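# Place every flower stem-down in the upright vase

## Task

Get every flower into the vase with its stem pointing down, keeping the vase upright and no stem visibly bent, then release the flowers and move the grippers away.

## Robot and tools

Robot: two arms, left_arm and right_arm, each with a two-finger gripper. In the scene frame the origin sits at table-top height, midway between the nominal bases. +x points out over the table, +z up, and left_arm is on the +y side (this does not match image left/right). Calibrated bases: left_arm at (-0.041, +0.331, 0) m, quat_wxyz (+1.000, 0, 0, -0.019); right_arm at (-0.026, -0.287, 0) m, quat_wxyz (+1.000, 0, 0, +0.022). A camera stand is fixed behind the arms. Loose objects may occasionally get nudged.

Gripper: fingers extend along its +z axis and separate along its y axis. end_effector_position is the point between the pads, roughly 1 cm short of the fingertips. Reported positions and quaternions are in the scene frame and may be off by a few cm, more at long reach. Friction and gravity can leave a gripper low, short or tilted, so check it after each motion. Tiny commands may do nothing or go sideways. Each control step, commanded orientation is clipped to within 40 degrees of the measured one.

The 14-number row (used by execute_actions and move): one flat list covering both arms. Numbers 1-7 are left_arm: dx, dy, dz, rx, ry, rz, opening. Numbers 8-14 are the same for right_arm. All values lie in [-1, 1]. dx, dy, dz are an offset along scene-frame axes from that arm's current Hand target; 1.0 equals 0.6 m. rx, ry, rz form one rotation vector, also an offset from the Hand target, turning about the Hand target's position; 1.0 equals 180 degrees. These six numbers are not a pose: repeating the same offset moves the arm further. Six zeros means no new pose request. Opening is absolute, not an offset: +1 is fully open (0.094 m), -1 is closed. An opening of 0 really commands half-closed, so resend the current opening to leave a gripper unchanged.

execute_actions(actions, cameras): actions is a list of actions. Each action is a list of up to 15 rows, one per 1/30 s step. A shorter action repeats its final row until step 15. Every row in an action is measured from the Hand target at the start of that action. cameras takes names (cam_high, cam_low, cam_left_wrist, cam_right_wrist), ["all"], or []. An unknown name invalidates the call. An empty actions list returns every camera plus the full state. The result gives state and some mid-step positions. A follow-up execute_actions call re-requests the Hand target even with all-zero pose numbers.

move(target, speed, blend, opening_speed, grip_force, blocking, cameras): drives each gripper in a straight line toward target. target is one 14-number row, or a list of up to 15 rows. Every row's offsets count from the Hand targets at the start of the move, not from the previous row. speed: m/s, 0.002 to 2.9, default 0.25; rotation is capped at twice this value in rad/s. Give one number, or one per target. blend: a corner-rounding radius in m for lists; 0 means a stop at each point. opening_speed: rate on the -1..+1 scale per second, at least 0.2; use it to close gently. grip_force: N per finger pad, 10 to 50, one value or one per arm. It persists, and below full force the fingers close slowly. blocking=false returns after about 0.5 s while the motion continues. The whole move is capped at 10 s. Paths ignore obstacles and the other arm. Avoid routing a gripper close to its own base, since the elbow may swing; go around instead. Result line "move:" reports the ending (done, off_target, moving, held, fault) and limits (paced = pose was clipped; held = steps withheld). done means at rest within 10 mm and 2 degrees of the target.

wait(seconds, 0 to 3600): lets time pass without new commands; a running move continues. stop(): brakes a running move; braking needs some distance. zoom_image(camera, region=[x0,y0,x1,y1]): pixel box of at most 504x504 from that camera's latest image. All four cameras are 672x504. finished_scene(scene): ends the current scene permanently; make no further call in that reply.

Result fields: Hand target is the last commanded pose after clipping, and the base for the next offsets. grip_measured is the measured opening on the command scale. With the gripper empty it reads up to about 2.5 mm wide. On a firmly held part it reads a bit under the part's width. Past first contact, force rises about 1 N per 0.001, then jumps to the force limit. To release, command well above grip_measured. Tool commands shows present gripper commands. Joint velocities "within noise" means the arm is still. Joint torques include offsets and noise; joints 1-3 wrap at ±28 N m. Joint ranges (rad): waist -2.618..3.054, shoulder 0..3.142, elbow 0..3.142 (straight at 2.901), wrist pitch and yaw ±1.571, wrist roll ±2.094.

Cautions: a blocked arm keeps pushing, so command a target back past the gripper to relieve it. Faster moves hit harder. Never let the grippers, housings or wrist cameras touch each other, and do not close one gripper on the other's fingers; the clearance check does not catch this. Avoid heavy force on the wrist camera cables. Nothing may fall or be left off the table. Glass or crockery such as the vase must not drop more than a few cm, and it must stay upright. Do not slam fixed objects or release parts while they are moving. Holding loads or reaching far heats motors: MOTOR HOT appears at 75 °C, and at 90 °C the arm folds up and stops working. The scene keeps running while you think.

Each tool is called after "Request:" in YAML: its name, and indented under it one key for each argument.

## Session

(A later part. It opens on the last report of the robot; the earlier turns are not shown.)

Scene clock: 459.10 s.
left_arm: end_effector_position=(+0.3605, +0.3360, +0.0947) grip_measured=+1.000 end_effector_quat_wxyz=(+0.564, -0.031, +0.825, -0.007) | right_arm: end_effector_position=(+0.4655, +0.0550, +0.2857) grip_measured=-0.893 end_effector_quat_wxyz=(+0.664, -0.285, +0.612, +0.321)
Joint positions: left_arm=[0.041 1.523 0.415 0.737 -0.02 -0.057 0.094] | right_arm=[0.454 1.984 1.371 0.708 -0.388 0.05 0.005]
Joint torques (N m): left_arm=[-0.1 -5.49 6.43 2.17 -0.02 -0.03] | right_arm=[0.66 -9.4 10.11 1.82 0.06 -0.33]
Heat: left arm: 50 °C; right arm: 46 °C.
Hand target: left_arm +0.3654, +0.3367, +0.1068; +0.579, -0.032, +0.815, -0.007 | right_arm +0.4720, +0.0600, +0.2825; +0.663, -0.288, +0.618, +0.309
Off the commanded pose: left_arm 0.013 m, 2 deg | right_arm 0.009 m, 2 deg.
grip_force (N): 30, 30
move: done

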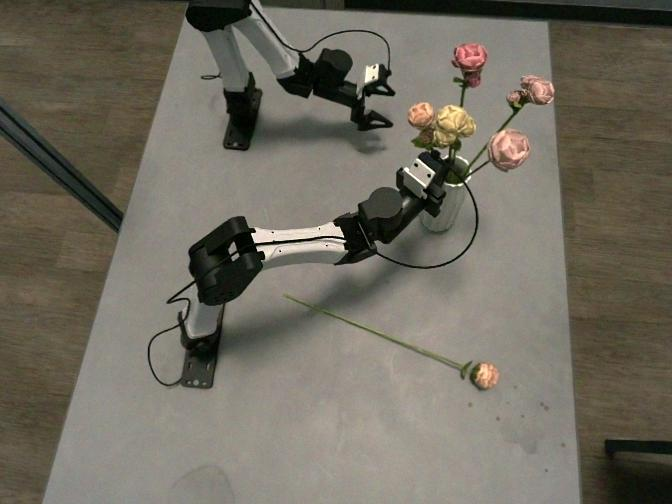

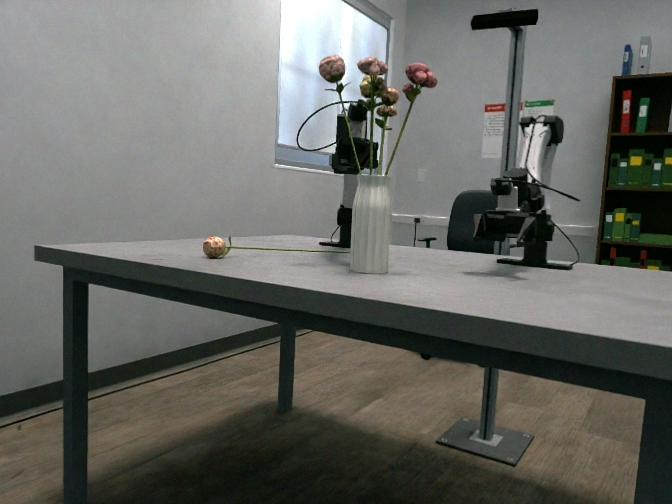

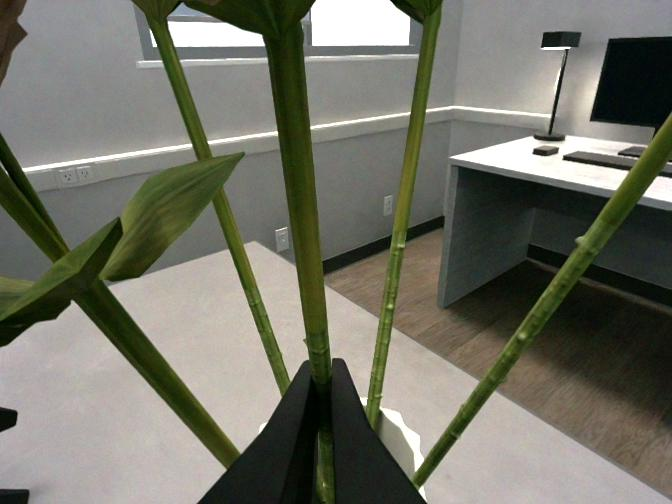

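Request:
move:
  target: [0, 0, 0, 0, 0, 0, 1, 0.0033, 0.0017, -0.0517, -0.0085, 0.0072, 0, -1]
  speed: 0.04
  cameras: ["cam_high", "cam_low", "cam_right_wrist"]

Request:
zoom_image:
  camera: "cam_low"
  region: [290, 0, 450, 280]

Scene clock: 465.77 s.
left_arm: end_effector_position=(+0.3605, +0.3360, +0.0947) grip_measured=+1.000 end_effector_quat_wxyz=(+0.564, -0.031, +0.825, -0.007) | right_arm: end_effector_position=(+0.4686, +0.0609, +0.2644) grip_measured=-0.893 end_effector_quat_wxyz=(+0.653, -0.293, +0.622, +0.317)
Joint positions: left_arm=[0.041 1.523 0.415 0.737 -0.02 -0.057 0.094] | right_arm=[0.46 2.021 1.371 0.708 -0.388 0.035 0.005]
Joint torques (N m): left_arm=[-0.12 -5.45 6.45 2.16 -0.02 -0.03] | right_arm=[0.55 -9.48 6.52 2.23 0.04 -0.32]
Heat: left arm: 50 °C; right arm: 45 °C.
Hand target: left_arm +0.3654, +0.3367, +0.1068; +0.579, -0.032, +0.815, -0.007 | right_arm +0.4740, +0.0610, +0.2515; +0.652, -0.294, +0.630, +0.304
Off the commanded pose: left_arm 0.013 m, 2 deg | right_arm 0.014 m, 2 deg.
grip_force (N): 30, 30
move: off_target (right_arm)

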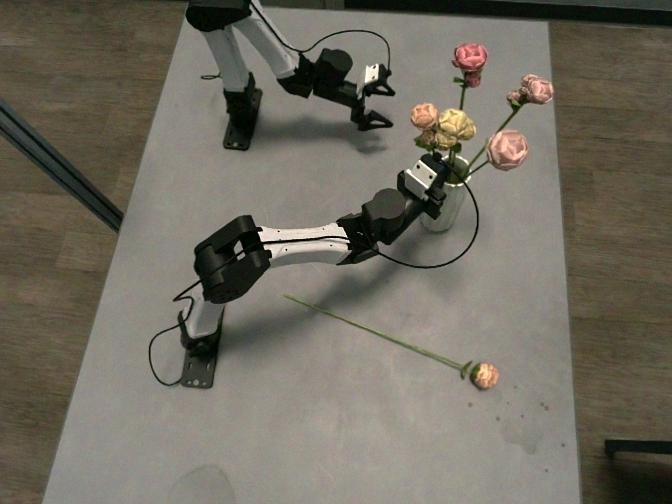

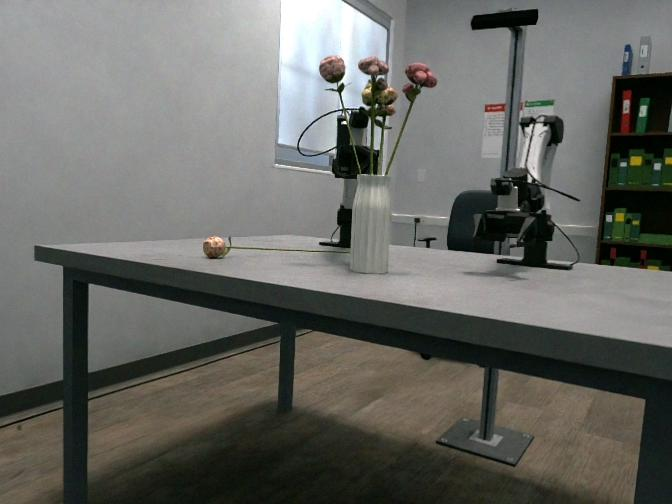

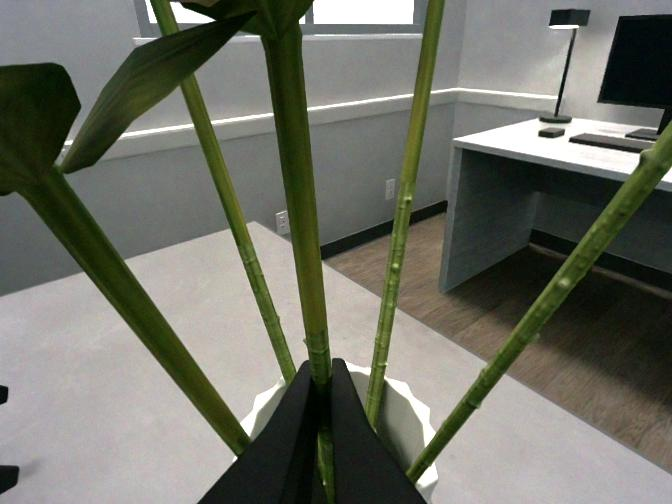

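Scaled by 1.800 from the camera's image (finer frame: 960x720).

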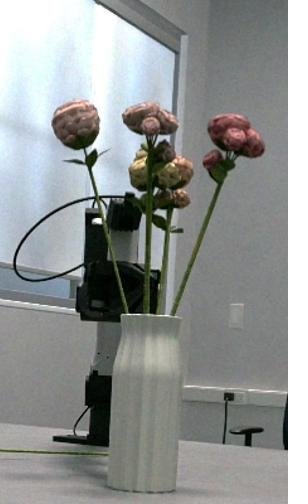

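Request:
move:
  target: [0, 0, 0, 0, 0, 0, 1, 0, 0, -0.0133, 0, 0, 0, -1]
  speed: 0.04
  cameras: ["cam_right_wrist"]

Scene clock: 470.93 s.
left_arm: end_effector_position=(+0.3605, +0.3360, +0.0947) grip_measured=+1.000 end_effector_quat_wxyz=(+0.564, -0.031, +0.825, -0.007) | right_arm: end_effector_position=(+0.4683, +0.0607, +0.2622) grip_measured=-0.893 end_effector_quat_wxyz=(+0.655, -0.293, +0.620, +0.318)
Joint positions: left_arm=[0.041 1.523 0.415 0.737 -0.02 -0.057 0.094] | right_arm=[0.46 2.026 1.362 0.728 -0.388 0.035 0.005]
Joint torques (N m): left_arm=[-0.13 -5.5 6.46 2.16 -0.01 -0.04] | right_arm=[0.55 -8.77 5.83 2.31 0.04 -0.32]
Heat: left arm: 50 °C; right arm: 45 °C.
Hand target: left_arm +0.3654, +0.3367, +0.1068; +0.579, -0.032, +0.815, -0.007 | right_arm +0.4740, +0.0610, +0.2435; +0.652, -0.294, +0.630, +0.304
Off the commanded pose: left_arm 0.013 m, 2 deg | right_arm 0.019 m, 2 deg.
grip_force (N): 30, 30
move: off_target (right_arm)

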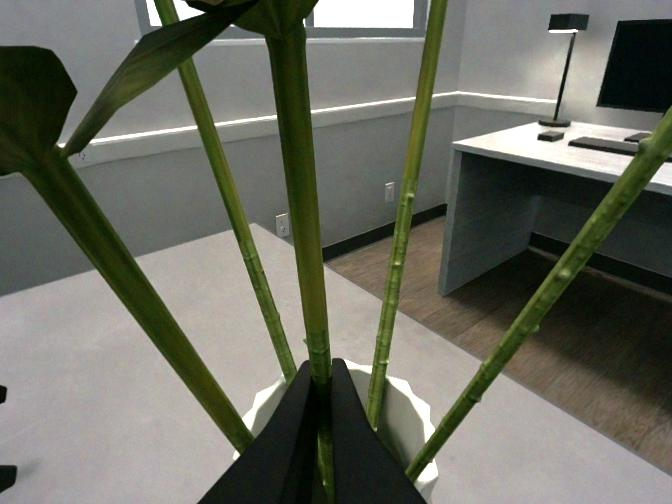

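Request:
move:
  target: [0, 0, 0, 0, 0, 0, 1, 0, 0, 0.02, 0, 0, 0, -1]
  speed: 0.04

Request:
move:
  target: [0, 0, 0, 0, 0, 0, 1, 0, 0, 0, 0, 0, 0, -0.6]
  opening_speed: 0.4
  cameras: ["cam_high", "cam_low", "cam_right_wrist"]

Scene clock: 478.50 s.
left_arm: end_effector_position=(+0.3605, +0.3360, +0.0947) grip_measured=+1.000 end_effector_quat_wxyz=(+0.564, -0.031, +0.825, -0.007) | right_arm: end_effector_position=(+0.4683, +0.0607, +0.2622) grip_measured=-0.893 end_effector_quat_wxyz=(+0.655, -0.293, +0.620, +0.318)
Joint positions: left_arm=[0.041 1.523 0.415 0.737 -0.02 -0.057 0.094] | right_arm=[0.46 2.026 1.362 0.728 -0.388 0.035 0.005]
Joint torques (N m): left_arm=[-0.12 -5.46 6.46 2.17 -0.02 -0.04] | right_arm=[0.55 -10.44 8.24 1.87 0.05 -0.32]
Heat: left arm: 50 °C; right arm: 46 °C.
Hand target: left_arm +0.3654, +0.3367, +0.1068; +0.579, -0.032, +0.815, -0.007 | right_arm +0.4740, +0.0610, +0.2555; +0.652, -0.294, +0.630, +0.304
Off the commanded pose: left_arm 0.013 m, 2 deg | right_arm 0.009 m, 2 deg.
grip_force (N): 30, 30
move: done

Scene clock: 480.07 s.
left_arm: end_effector_position=(+0.3605, +0.3360, +0.0947) grip_measured=+1.000 end_effector_quat_wxyz=(+0.564, -0.031, +0.825, -0.007) | right_arm: end_effector_position=(+0.4682, +0.0606, +0.2604) grip_measured=-0.602 end_effector_quat_wxyz=(+0.653, -0.293, +0.622, +0.317)
Joint positions: left_arm=[0.041 1.523 0.415 0.737 -0.02 -0.057 0.094] | right_arm=[0.46 2.026 1.36 0.723 -0.388 0.035 0.019]
Joint torques (N m): left_arm=[-0.13 -5.46 6.42 2.17 -0.02 -0.03] | right_arm=[0.57 -10.44 8.28 1.93 0.04 -0.31]
Heat: left arm: 50 °C; right arm: 46 °C.
Hand target: left_arm +0.3654, +0.3367, +0.1068; +0.579, -0.032, +0.815, -0.007 | right_arm +0.4740, +0.0610, +0.2555; +0.652, -0.294, +0.630, +0.304
Off the commanded pose: left_arm 0.013 m, 2 deg | right_arm 0.008 m, 2 deg.
grip_force (N): 30, 30
move: done

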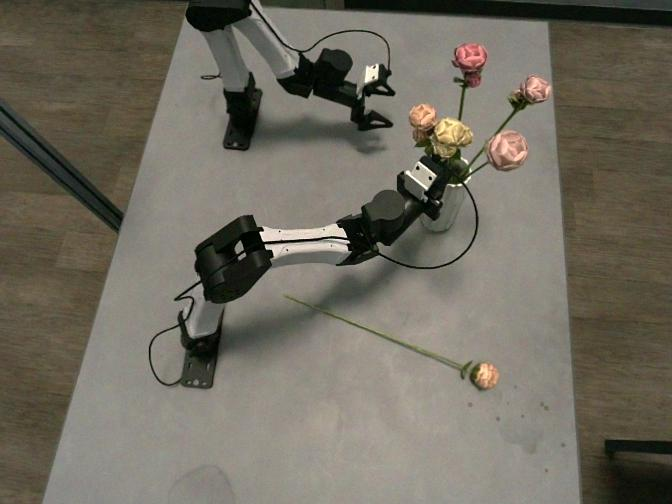

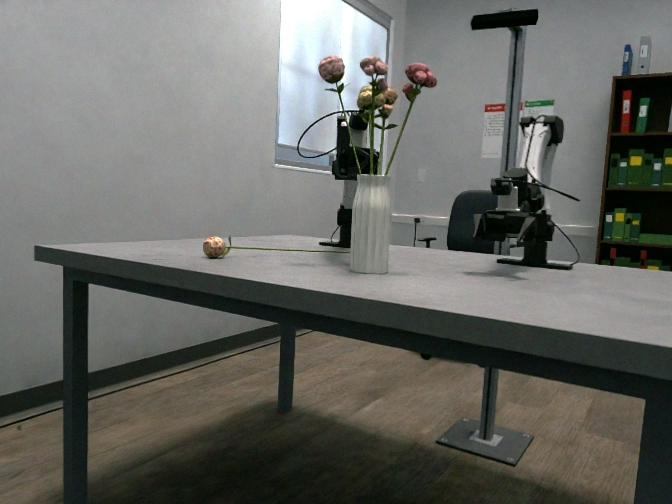

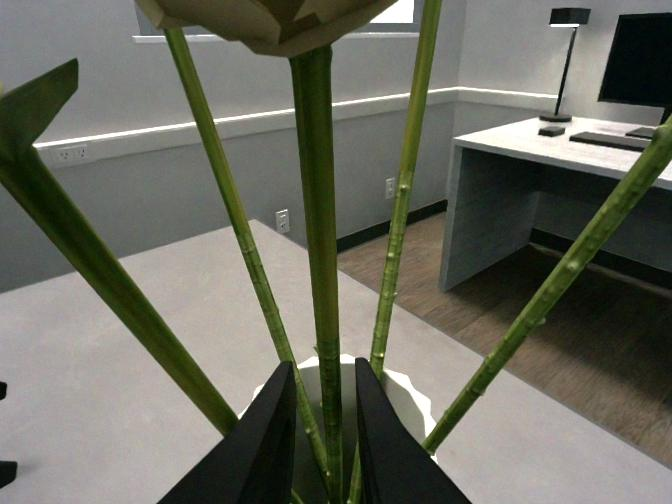

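Request:
move:
  target: [0, 0, 0, 0, 0, 0, 1, -0.1358, -0.1683, 0.005, 0, 0, 0, -0.6]
  speed: 0.08
  cameras: ["cam_high", "cam_low", "cam_right_wrist"]

Scene clock: 493.70 s.
left_arm: end_effector_position=(+0.3605, +0.3360, +0.0947) grip_measured=+1.000 end_effector_quat_wxyz=(+0.564, -0.031, +0.825, -0.007) | right_arm: end_effector_position=(+0.4005, -0.0401, +0.2249) grip_measured=-0.602 end_effector_quat_wxyz=(+0.617, -0.281, +0.670, +0.302)
Joint positions: left_arm=[0.041 1.523 0.415 0.737 -0.02 -0.057 0.094] | right_arm=[0.312 1.673 0.86 0.748 -0.494 0.027 0.019]
Joint torques (N m): left_arm=[-0.13 -5.48 6.43 2.16 -0.02 -0.04] | right_arm=[-0.5 -12.05 6.22 2.88 -0.32 -0.23]
Motor temperatures (°C): left_arm=[25 30 33 51 27 26 23] | right_arm=[25 44 44 46 26 27 28]
Heat: left arm: 51 °C; right arm: 46 °C.
Hand target: left_arm +0.3654, +0.3367, +0.1068; +0.579, -0.032, +0.815, -0.007 | right_arm +0.3925, -0.0400, +0.2585; +0.652, -0.294, +0.630, +0.304
Off the commanded pose: left_arm 0.013 m, 2 deg | right_arm 0.035 m, 6 deg.
grip_force (N): 30, 30
move: off_target (right_arm)

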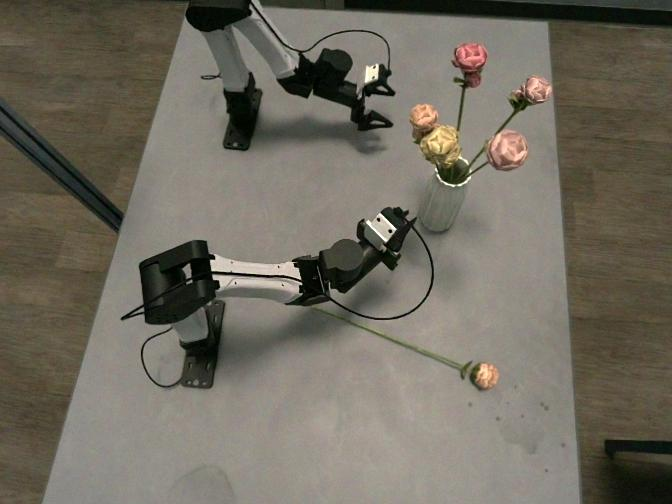

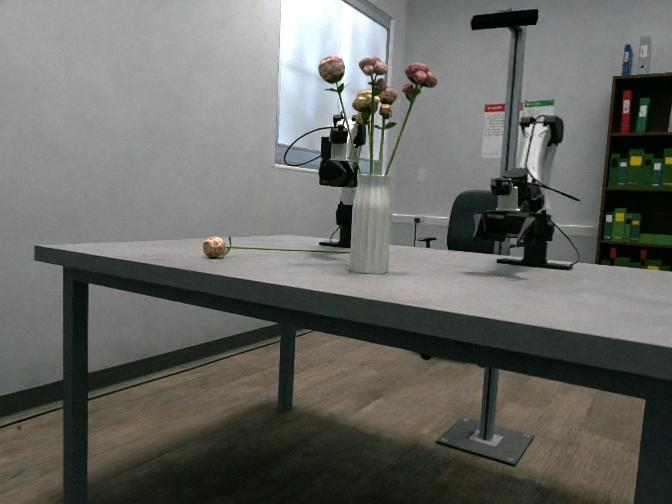

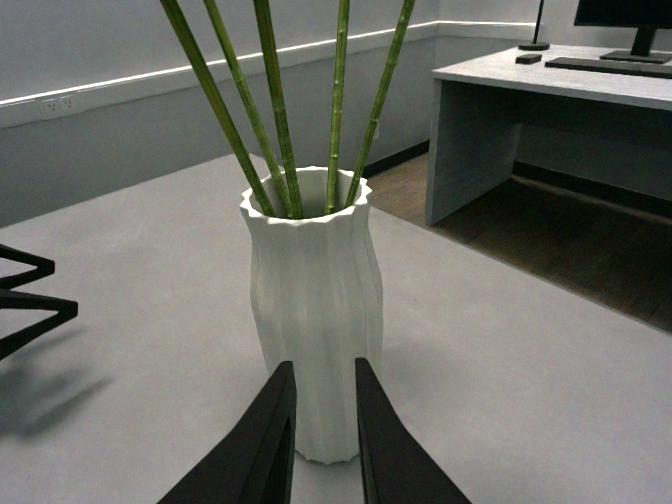

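Request:
move:
  target:
    - [0, 0, 0, 0, 0, 0, 1, -0.0375, -0.2, -0.0308, -0.1423, 0.2233, -0.1834, -0.6]
    - [0, 0, 0, 0, 0, 0, 1, -0.0175, -0.3133, -0.2892, -0.146, 0.5159, -0.2914, 0.4]
  blend: [0.04, 0]
  speed: 0.25
  cameras: ["cam_high", "cam_right_wrist"]

Scene clock: 521.43 s.
left_arm: end_effector_position=(+0.3605, +0.3360, +0.0947) grip_measured=+1.000 end_effector_quat_wxyz=(+0.564, -0.031, +0.825, -0.007) | right_arm: end_effector_position=(+0.3795, -0.2311, +0.0851) grip_measured=+0.398 end_effector_quat_wxyz=(+0.007, +0.150, +0.989, -0.006)
Joint positions: left_arm=[0.041 1.523 0.415 0.737 -0.02 -0.057 0.094] | right_arm=[0.099 2.107 1.837 -1.292 0.015 0.443 0.066]
Joint torques (N m): left_arm=[-0.12 -5.48 6.46 2.16 -0.02 -0.04] | right_arm=[-0.36 -9.35 8.83 0.24 -0.25 0.12]
Heat: left arm: 51 °C; right arm: 49 °C.
Hand target: left_arm +0.3654, +0.3367, +0.1068; +0.579, -0.032, +0.815, -0.007 | right_arm +0.3820, -0.2279, +0.0850; +0.001, +0.160, +0.987, +0.000
Off the commanded pose: left_arm 0.013 m, 2 deg | right_arm 0.004 m, 2 deg.
grip_force (N): 30, 30
move: done

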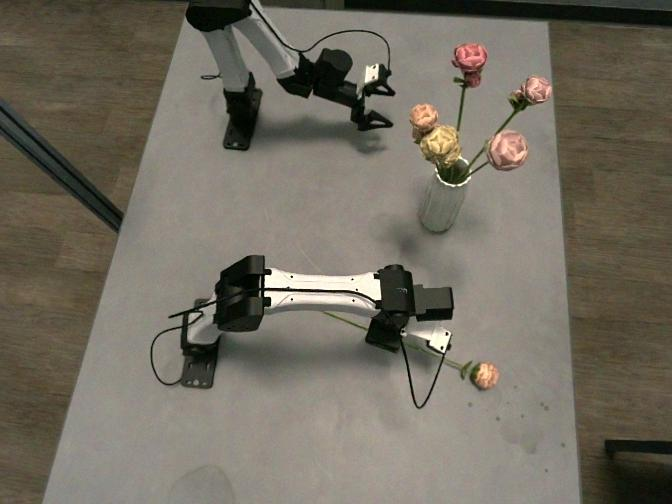

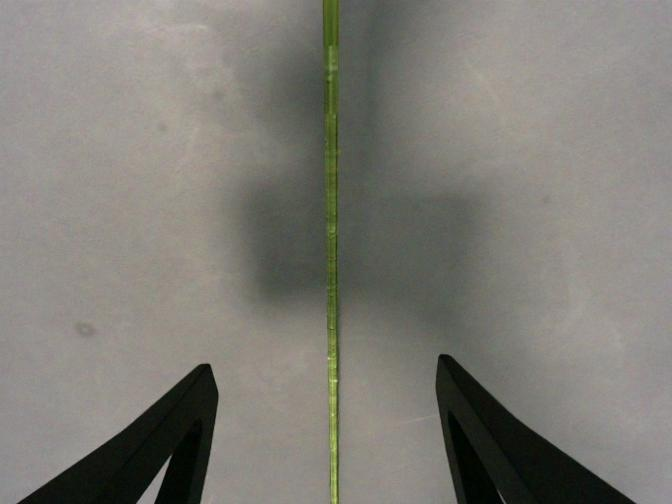

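Request:
move:
  target: [0, 0, 0, 0, 0, 0, 1, 0.0067, -0.0017, -0.125, 0, 0, 0, 0.4]
  speed: 0.12
  cameras: ["cam_right_wrist"]

Scene clock: 527.00 s.
left_arm: end_effector_position=(+0.3605, +0.3360, +0.0947) grip_measured=+1.000 end_effector_quat_wxyz=(+0.564, -0.031, +0.825, -0.007) | right_arm: end_effector_position=(+0.3789, -0.2311, +0.0166) grip_measured=+0.398 end_effector_quat_wxyz=(-0.006, +0.150, +0.989, -0.010)
Joint positions: left_arm=[0.041 1.523 0.415 0.737 -0.02 -0.057 0.094] | right_arm=[0.099 2.173 1.666 -1.081 0.015 0.443 0.066]
Joint torques (N m): left_arm=[-0.14 -5.48 6.43 2.16 -0.03 -0.03] | right_arm=[-0.76 -9.88 5.78 0.72 -0.25 0.08]
Heat: left arm: 51 °C; right arm: 46 °C.
Hand target: left_arm +0.3654, +0.3367, +0.1068; +0.579, -0.032, +0.815, -0.007 | right_arm +0.3860, -0.2290, +0.0100; +0.001, +0.160, +0.987, +0.000
Off the commanded pose: left_arm 0.013 m, 2 deg | right_arm 0.010 m, 2 deg.
grip_force (N): 30, 30
move: done

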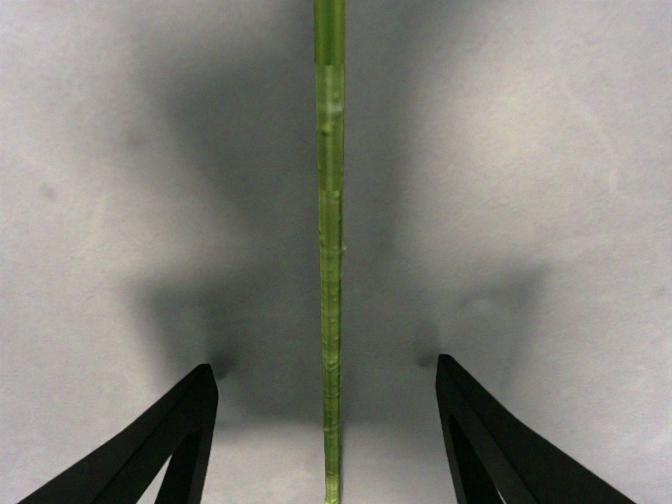

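Request:
move:
  target: [0, 0, 0, 0, 0, 0, 1, 0, 0, 0, 0, 0, 0, -1]
  opening_speed: 1.0
  cameras: ["cam_right_wrist"]

Scene clock: 535.23 s.
left_arm: end_effector_position=(+0.3605, +0.3360, +0.0947) grip_measured=+1.000 end_effector_quat_wxyz=(+0.564, -0.031, +0.825, -0.007) | right_arm: end_effector_position=(+0.3789, -0.2311, +0.0166) grip_measured=-0.907 end_effector_quat_wxyz=(-0.006, +0.150, +0.989, -0.010)
Joint positions: left_arm=[0.041 1.523 0.415 0.737 -0.02 -0.057 0.094] | right_arm=[0.099 2.173 1.666 -1.081 0.015 0.443 0.004]
Joint torques (N m): left_arm=[-0.1 -5.48 6.45 2.17 -0.02 -0.04] | right_arm=[-0.77 -9.89 5.79 0.72 -0.25 0.08]
Heat: left arm: 51 °C; right arm: 43 °C.
Hand target: left_arm +0.3654, +0.3367, +0.1068; +0.579, -0.032, +0.815, -0.007 | right_arm +0.3860, -0.2290, +0.0100; +0.001, +0.160, +0.987, +0.000
Off the commanded pose: left_arm 0.013 m, 2 deg | right_arm 0.010 m, 2 deg.
grip_force (N): 30, 30
move: done

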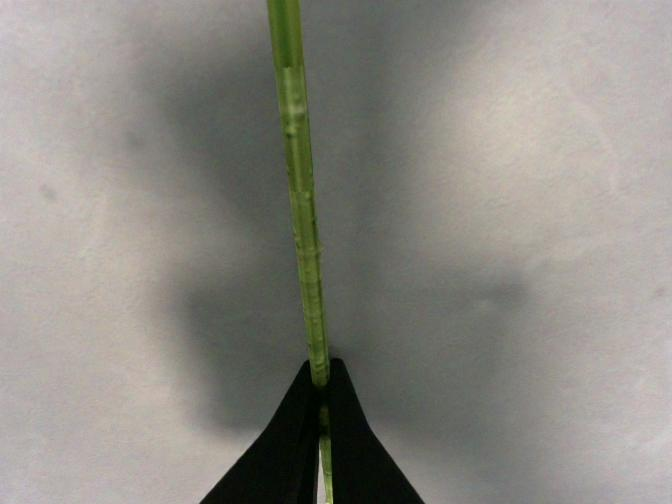

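Request:
move:
  target:
    - [0, 0, 0, 0, 0, 0, 1, -0.06, -0.01, 0.45, -0.0294, -0.2499, 0.1233, -1]
    - [0, 0, 0, 0, 0, 0, 1, -0.0433, 0.115, 0.8167, 0.1264, -0.5349, 0.2647, -1]
    - [0, 0, 0, 0, 0, 0, 1, 0.0845, 0.3267, 0.82, 0.3241, -0.6021, 0.3232, -1]
  blend: [0.06, 0.05, 0]
  speed: [0.3, 0.25, 0.15]
  cameras: ["cam_high", "cam_low", "cam_right_wrist"]

Request:
zoom_image:
  camera: "cam_high"
  region: [380, 60, 540, 240]

Request:
zoom_image:
  camera: "cam_low"
  region: [310, 0, 440, 200]

Scene clock: 575.43 s.
left_arm: end_effector_position=(+0.3605, +0.3360, +0.0947) grip_measured=+1.000 end_effector_quat_wxyz=(+0.564, -0.031, +0.825, -0.007) | right_arm: end_effector_position=(+0.4422, -0.0344, +0.4929) grip_measured=-0.908 end_effector_quat_wxyz=(+0.660, -0.318, +0.454, +0.507)
Joint positions: left_arm=[0.041 1.523 0.415 0.737 -0.02 -0.057 0.094] | right_arm=[0.188 1.972 1.821 0.837 -0.916 0.62 0.004]
Joint torques (N m): left_arm=[-0.12 -5.49 6.45 2.16 -0.01 -0.04] | right_arm=[0.58 -9.01 9.74 1.8 -0.07 0.11]
Motor temperatures (°C): left_arm=[25 30 33 52 27 26 23] | right_arm=[25 43 41 39 26 27 28]
Heat: left arm: 52 °C; right arm: 43 °C.
Hand target: left_arm +0.3654, +0.3367, +0.1068; +0.579, -0.032, +0.815, -0.007 | right_arm +0.4367, -0.0329, +0.5020; +0.666, -0.331, +0.432, +0.511
Off the commanded pose: left_arm 0.013 m, 2 deg | right_arm 0.011 m, 3 deg.
grip_force (N): 30, 30
move: off_target (right_arm)

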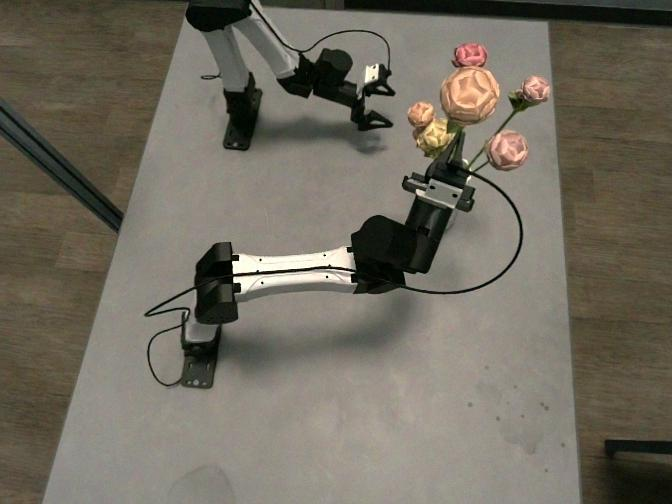

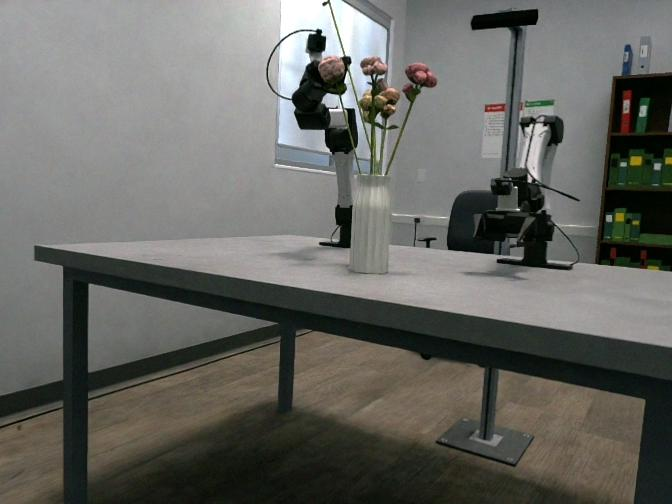

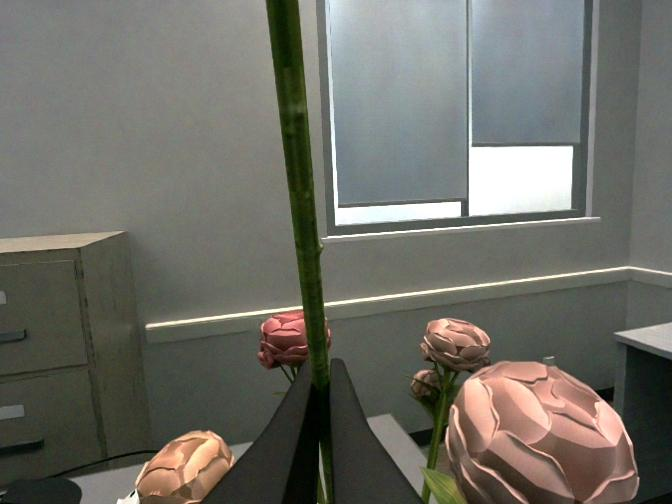

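Scaled by 2.800 from the camera's image (finer frame: 960x720).

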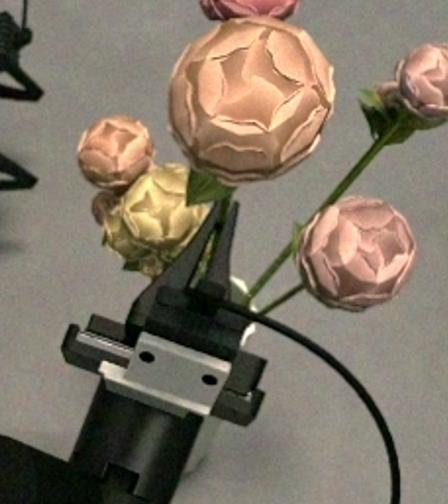

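Scaled by 2.520 from the camera's image (finer frame: 960x720).

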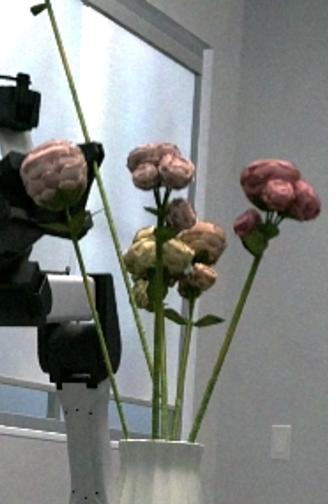

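Request:
move:
  target:
    - [0, 0, 0, 0, 0, 0, 1, 0.0088, -0.0102, -0.0883, 0, 0, 0, -1]
    - [0, 0, 0, 0, 0, 0, 1, 0.0222, 0.0615, -0.17, -0.0322, 0.0086, 0, -1]
  blend: [0.015, 0]
  speed: 0.1
  cameras: ["cam_high", "cam_low", "cam_right_wrist"]

Request:
zoom_image:
  camera: "cam_high"
  region: [380, 60, 540, 240]

Request:
zoom_image:
  camera: "cam_low"
  region: [290, 0, 450, 280]

Scene clock: 590.83 s.
left_arm: end_effector_position=(+0.3605, +0.3360, +0.0947) grip_measured=+1.000 end_effector_quat_wxyz=(+0.564, -0.031, +0.825, -0.007) | right_arm: end_effector_position=(+0.4447, +0.0011, +0.4115) grip_measured=-0.908 end_effector_quat_wxyz=(+0.649, -0.353, +0.457, +0.496)
Joint positions: left_arm=[0.041 1.523 0.415 0.737 -0.02 -0.057 0.094] | right_arm=[0.25 2.029 1.636 0.984 -0.93 0.489 0.004]
Joint torques (N m): left_arm=[-0.16 -5.48 6.41 2.15 -0.01 -0.03] | right_arm=[0.39 -9.74 6.67 1.16 -0.05 -0.32]
Heat: left arm: 52 °C; right arm: 43 °C.
Hand target: left_arm +0.3654, +0.3367, +0.1068; +0.579, -0.032, +0.815, -0.007 | right_arm +0.4500, +0.0040, +0.4000; +0.642, -0.357, +0.466, +0.493
Off the commanded pose: left_arm 0.013 m, 2 deg | right_arm 0.013 m, 1 deg.
grip_force (N): 30, 30
move: off_target (right_arm)

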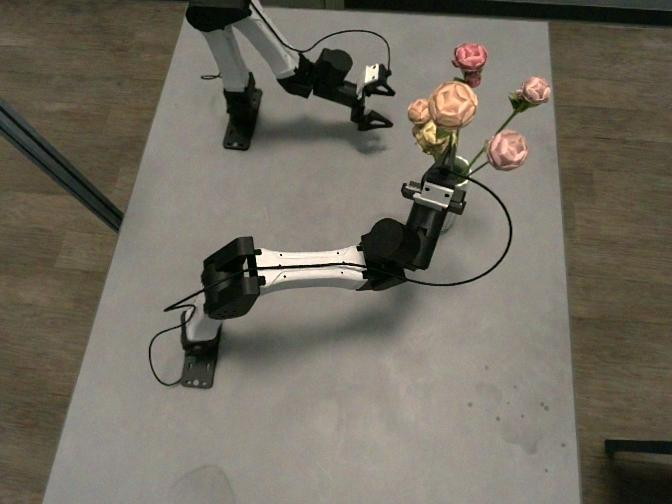

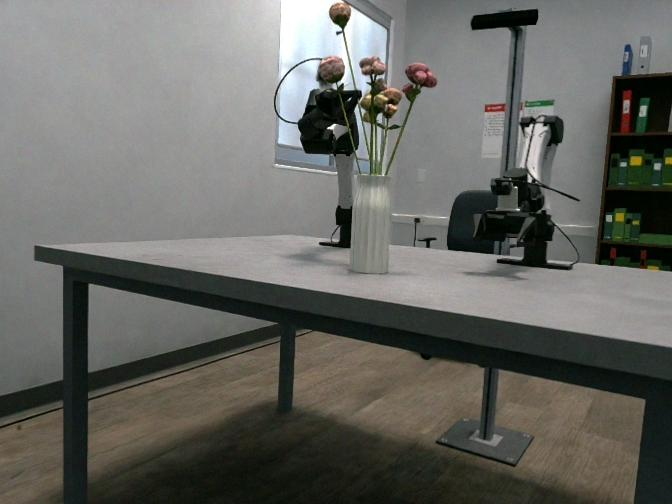

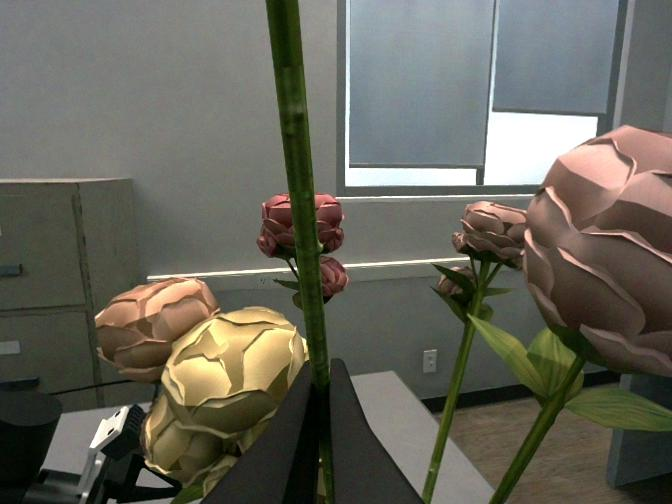

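Scaled by 2.800 from the camera's image (finer frame: 960x720).

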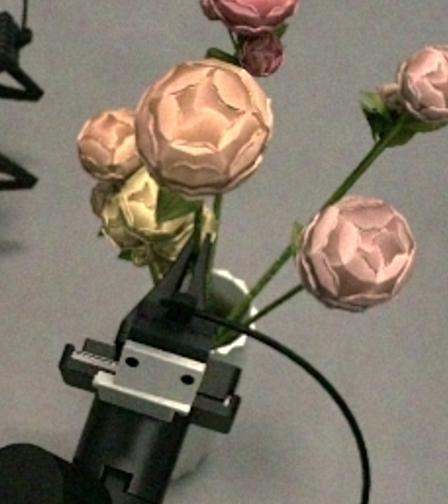

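Scaled by 1.800 from the camera's image (finer frame: 960x720).

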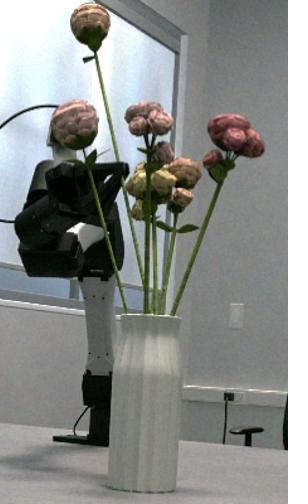

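Request:
move:
  target:
    - [0, 0, 0, 0, 0, 0, 1, 0.0283, 0.065, -0.11, -0.0402, 0.0108, 0, -1]
    - [0, 0, 0, 0, 0, 0, 1, 0.0383, 0.0933, -0.2083, -0.0751, 0.0201, 0, -1]
  blend: [0.02, 0]
  speed: 0.08
  cameras: ["cam_high", "cam_low", "cam_right_wrist"]

Request:
zoom_image:
  camera: "cam_low"
  region: [290, 0, 450, 280]

Scene clock: 605.10 s.
left_arm: end_effector_position=(+0.3605, +0.3360, +0.0947) grip_measured=+1.000 end_effector_quat_wxyz=(+0.564, -0.031, +0.825, -0.007) | right_arm: end_effector_position=(+0.4685, +0.0565, +0.2867) grip_measured=-0.908 end_effector_quat_wxyz=(+0.590, -0.412, +0.531, +0.447)
Joint positions: left_arm=[0.041 1.523 0.415 0.737 -0.02 -0.057 0.094] | right_arm=[0.329 2.168 1.632 0.697 -0.93 0.118 0.004]
Joint torques (N m): left_arm=[-0.1 -5.49 6.45 2.17 -0.02 -0.03] | right_arm=[0.69 -10.65 8.05 1.53 -0.1 -0.3]
Heat: left arm: 52 °C; right arm: 43 °C.
Hand target: left_arm +0.3654, +0.3367, +0.1068; +0.579, -0.032, +0.815, -0.007 | right_arm +0.4730, +0.0599, +0.2750; +0.581, -0.415, +0.541, +0.445
Off the commanded pose: left_arm 0.013 m, 2 deg | right_arm 0.013 m, 2 deg.
grip_force (N): 30, 30
move: off_target (right_arm)

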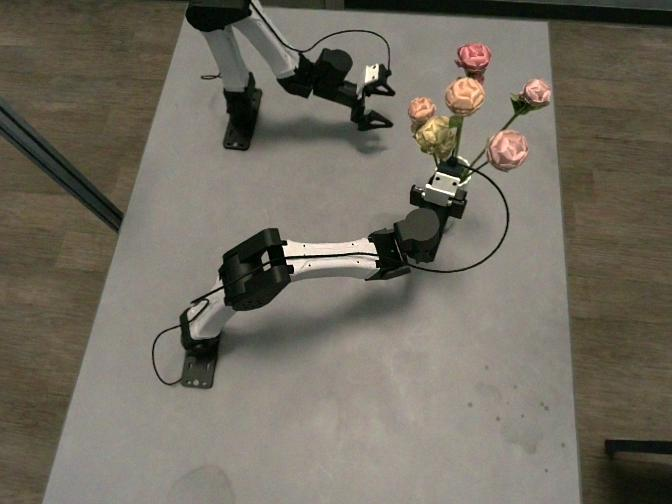

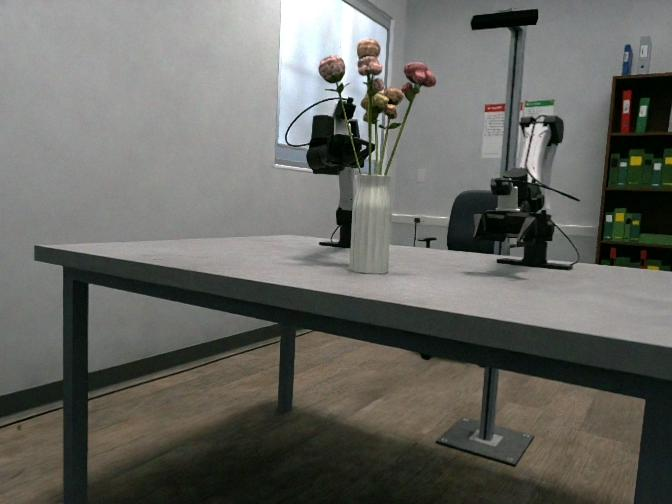

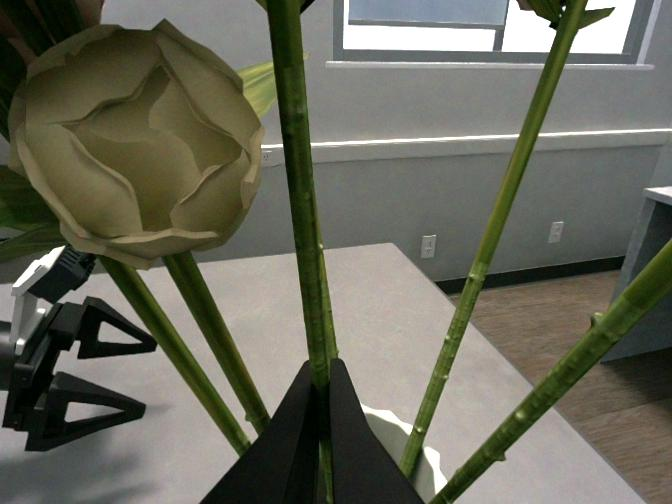

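Scaled by 1.800 from the camera's image (finer frame: 960x720).

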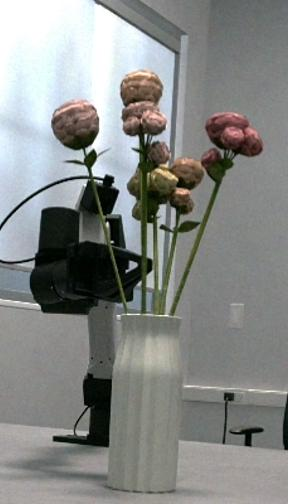

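Request:
move:
  target: [0, 0, 0, 0, 0, 0, 1, 0.0033, 0.0033, -0.055, 0, 0, 0, -1]
  speed: 0.05
  cameras: ["cam_right_wrist", "cam_high"]

Scene clock: 609.20 s.
left_arm: end_effector_position=(+0.3605, +0.3360, +0.0947) grip_measured=+1.000 end_effector_quat_wxyz=(+0.564, -0.031, +0.825, -0.007) | right_arm: end_effector_position=(+0.4715, +0.0587, +0.2628) grip_measured=-0.908 end_effector_quat_wxyz=(+0.589, -0.415, +0.532, +0.445)
Joint positions: left_arm=[0.041 1.523 0.415 0.737 -0.02 -0.057 0.094] | right_arm=[0.331 2.21 1.607 0.753 -0.93 0.106 0.004]
Joint torques (N m): left_arm=[-0.12 -5.48 6.45 2.16 -0.01 -0.04] | right_arm=[0.66 -9.74 5.7 1.99 -0.09 -0.26]
Heat: left arm: 52 °C; right arm: 43 °C.
Hand target: left_arm +0.3654, +0.3367, +0.1068; +0.579, -0.032, +0.815, -0.007 | right_arm +0.4750, +0.0619, +0.2420; +0.581, -0.415, +0.541, +0.445
Off the commanded pose: left_arm 0.013 m, 2 deg | right_arm 0.021 m, 1 deg.
grip_force (N): 30, 30
move: off_target (right_arm)
Images, in order (width x height): cam_high 672x504, cam_right_wrist 672x504.

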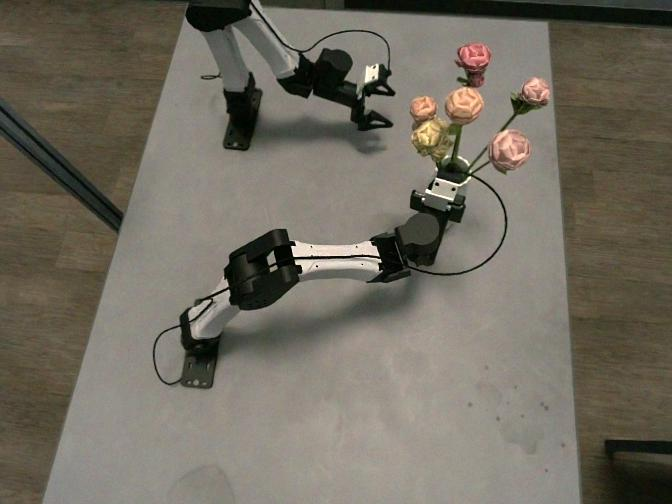

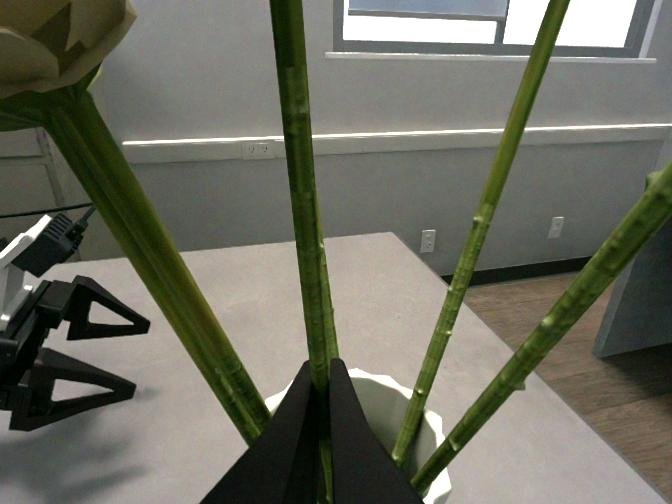

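Request:
move:
  target: [0, 0, 0, 0, 0, 0, 1, 0, 0, -0.0167, 0, 0, 0, -1]
  speed: 0.05
  cameras: ["cam_right_wrist"]

Scene clock: 612.90 s.
left_arm: end_effector_position=(+0.3605, +0.3360, +0.0947) grip_measured=+1.000 end_effector_quat_wxyz=(+0.564, -0.031, +0.825, -0.007) | right_arm: end_effector_position=(+0.4712, +0.0566, +0.2621) grip_measured=-0.908 end_effector_quat_wxyz=(+0.599, -0.416, +0.522, +0.443)
Joint positions: left_arm=[0.041 1.523 0.415 0.737 -0.02 -0.057 0.094] | right_arm=[0.328 2.217 1.592 0.809 -0.93 0.112 0.004]
Joint torques (N m): left_arm=[-0.13 -5.48 6.43 2.17 -0.02 -0.04] | right_arm=[0.65 -9.16 5.27 1.72 -0.07 -0.25]
Heat: left arm: 52 °C; right arm: 44 °C.
Hand target: left_arm +0.3654, +0.3367, +0.1068; +0.579, -0.032, +0.815, -0.007 | right_arm +0.4750, +0.0619, +0.2320; +0.581, -0.415, +0.541, +0.445
Off the commanded pose: left_arm 0.013 m, 2 deg | right_arm 0.031 m, 3 deg.
grip_force (N): 30, 30
move: off_target (right_arm)

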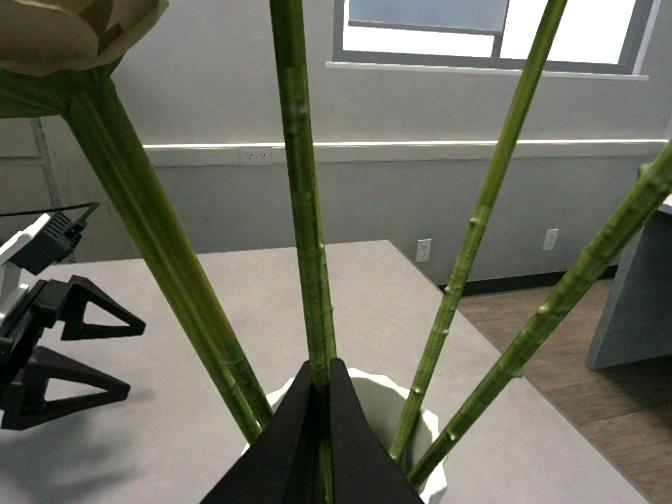

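Request:
move:
  target: [0, 0, 0, 0, 0, 0, 1, 0, -0.003, 0.045, 0, 0, 0, -1]
  speed: 0.06

Request:
move:
  target: [0, 0, 0, 0, 0, 0, 1, 0, 0, 0, 0, 0, 0, -0.65]
  opening_speed: 0.4
  cameras: ["cam_high", "cam_right_wrist"]

Scene clock: 620.47 s.
left_arm: end_effector_position=(+0.3605, +0.3360, +0.0947) grip_measured=+1.000 end_effector_quat_wxyz=(+0.564, -0.031, +0.825, -0.007) | right_arm: end_effector_position=(+0.4725, +0.0571, +0.2624) grip_measured=-0.908 end_effector_quat_wxyz=(+0.595, -0.415, +0.526, +0.444)
Joint positions: left_arm=[0.041 1.523 0.415 0.737 -0.02 -0.057 0.094] | right_arm=[0.328 2.217 1.603 0.786 -0.93 0.112 0.004]
Joint torques (N m): left_arm=[-0.1 -5.48 6.45 2.16 -0.03 -0.04] | right_arm=[0.36 -12.85 8.66 1.15 -0.1 -0.18]
Heat: left arm: 52 °C; right arm: 45 °C.
Hand target: left_arm +0.3654, +0.3367, +0.1068; +0.579, -0.032, +0.815, -0.007 | right_arm +0.4750, +0.0601, +0.2590; +0.581, -0.415, +0.541, +0.445
Off the commanded pose: left_arm 0.013 m, 2 deg | right_arm 0.005 m, 2 deg.
grip_force (N): 30, 30
move: done

Scene clock: 621.90 s.
left_arm: end_effector_position=(+0.3605, +0.3360, +0.0947) grip_measured=+1.000 end_effector_quat_wxyz=(+0.564, -0.031, +0.825, -0.007) | right_arm: end_effector_position=(+0.4738, +0.0576, +0.2544) grip_measured=-0.652 end_effector_quat_wxyz=(+0.580, -0.410, +0.543, +0.448)
Joint positions: left_arm=[0.041 1.523 0.415 0.737 -0.02 -0.057 0.094] | right_arm=[0.328 2.217 1.604 0.737 -0.93 0.112 0.016]
Joint torques (N m): left_arm=[-0.13 -5.46 6.48 2.16 -0.02 -0.04] | right_arm=[0.38 -12.83 9.09 1.62 -0.12 -0.24]
Heat: left arm: 52 °C; right arm: 45 °C.
Hand target: left_arm +0.3654, +0.3367, +0.1068; +0.579, -0.032, +0.815, -0.007 | right_arm +0.4750, +0.0601, +0.2590; +0.581, -0.415, +0.541, +0.445
Off the commanded pose: left_arm 0.013 m, 2 deg | right_arm 0.005 m, 1 deg.
grip_force (N): 30, 30
move: done

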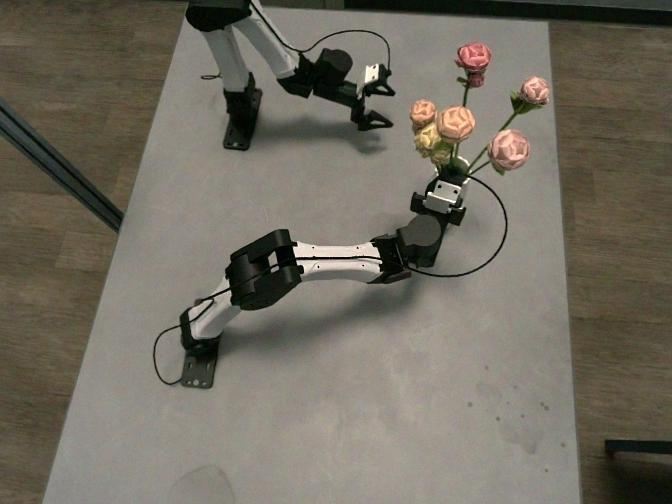

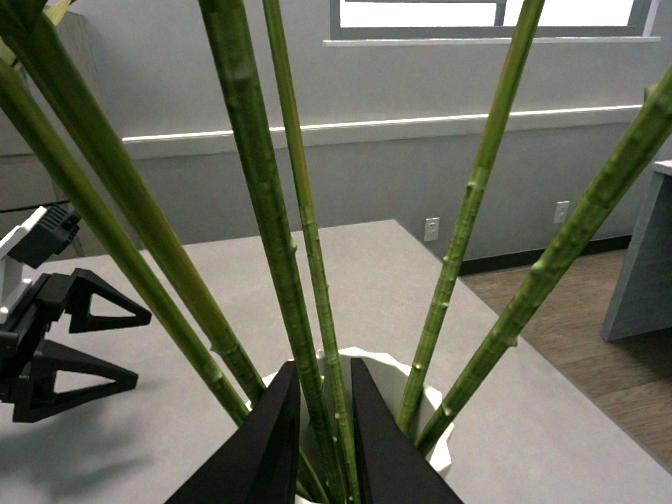

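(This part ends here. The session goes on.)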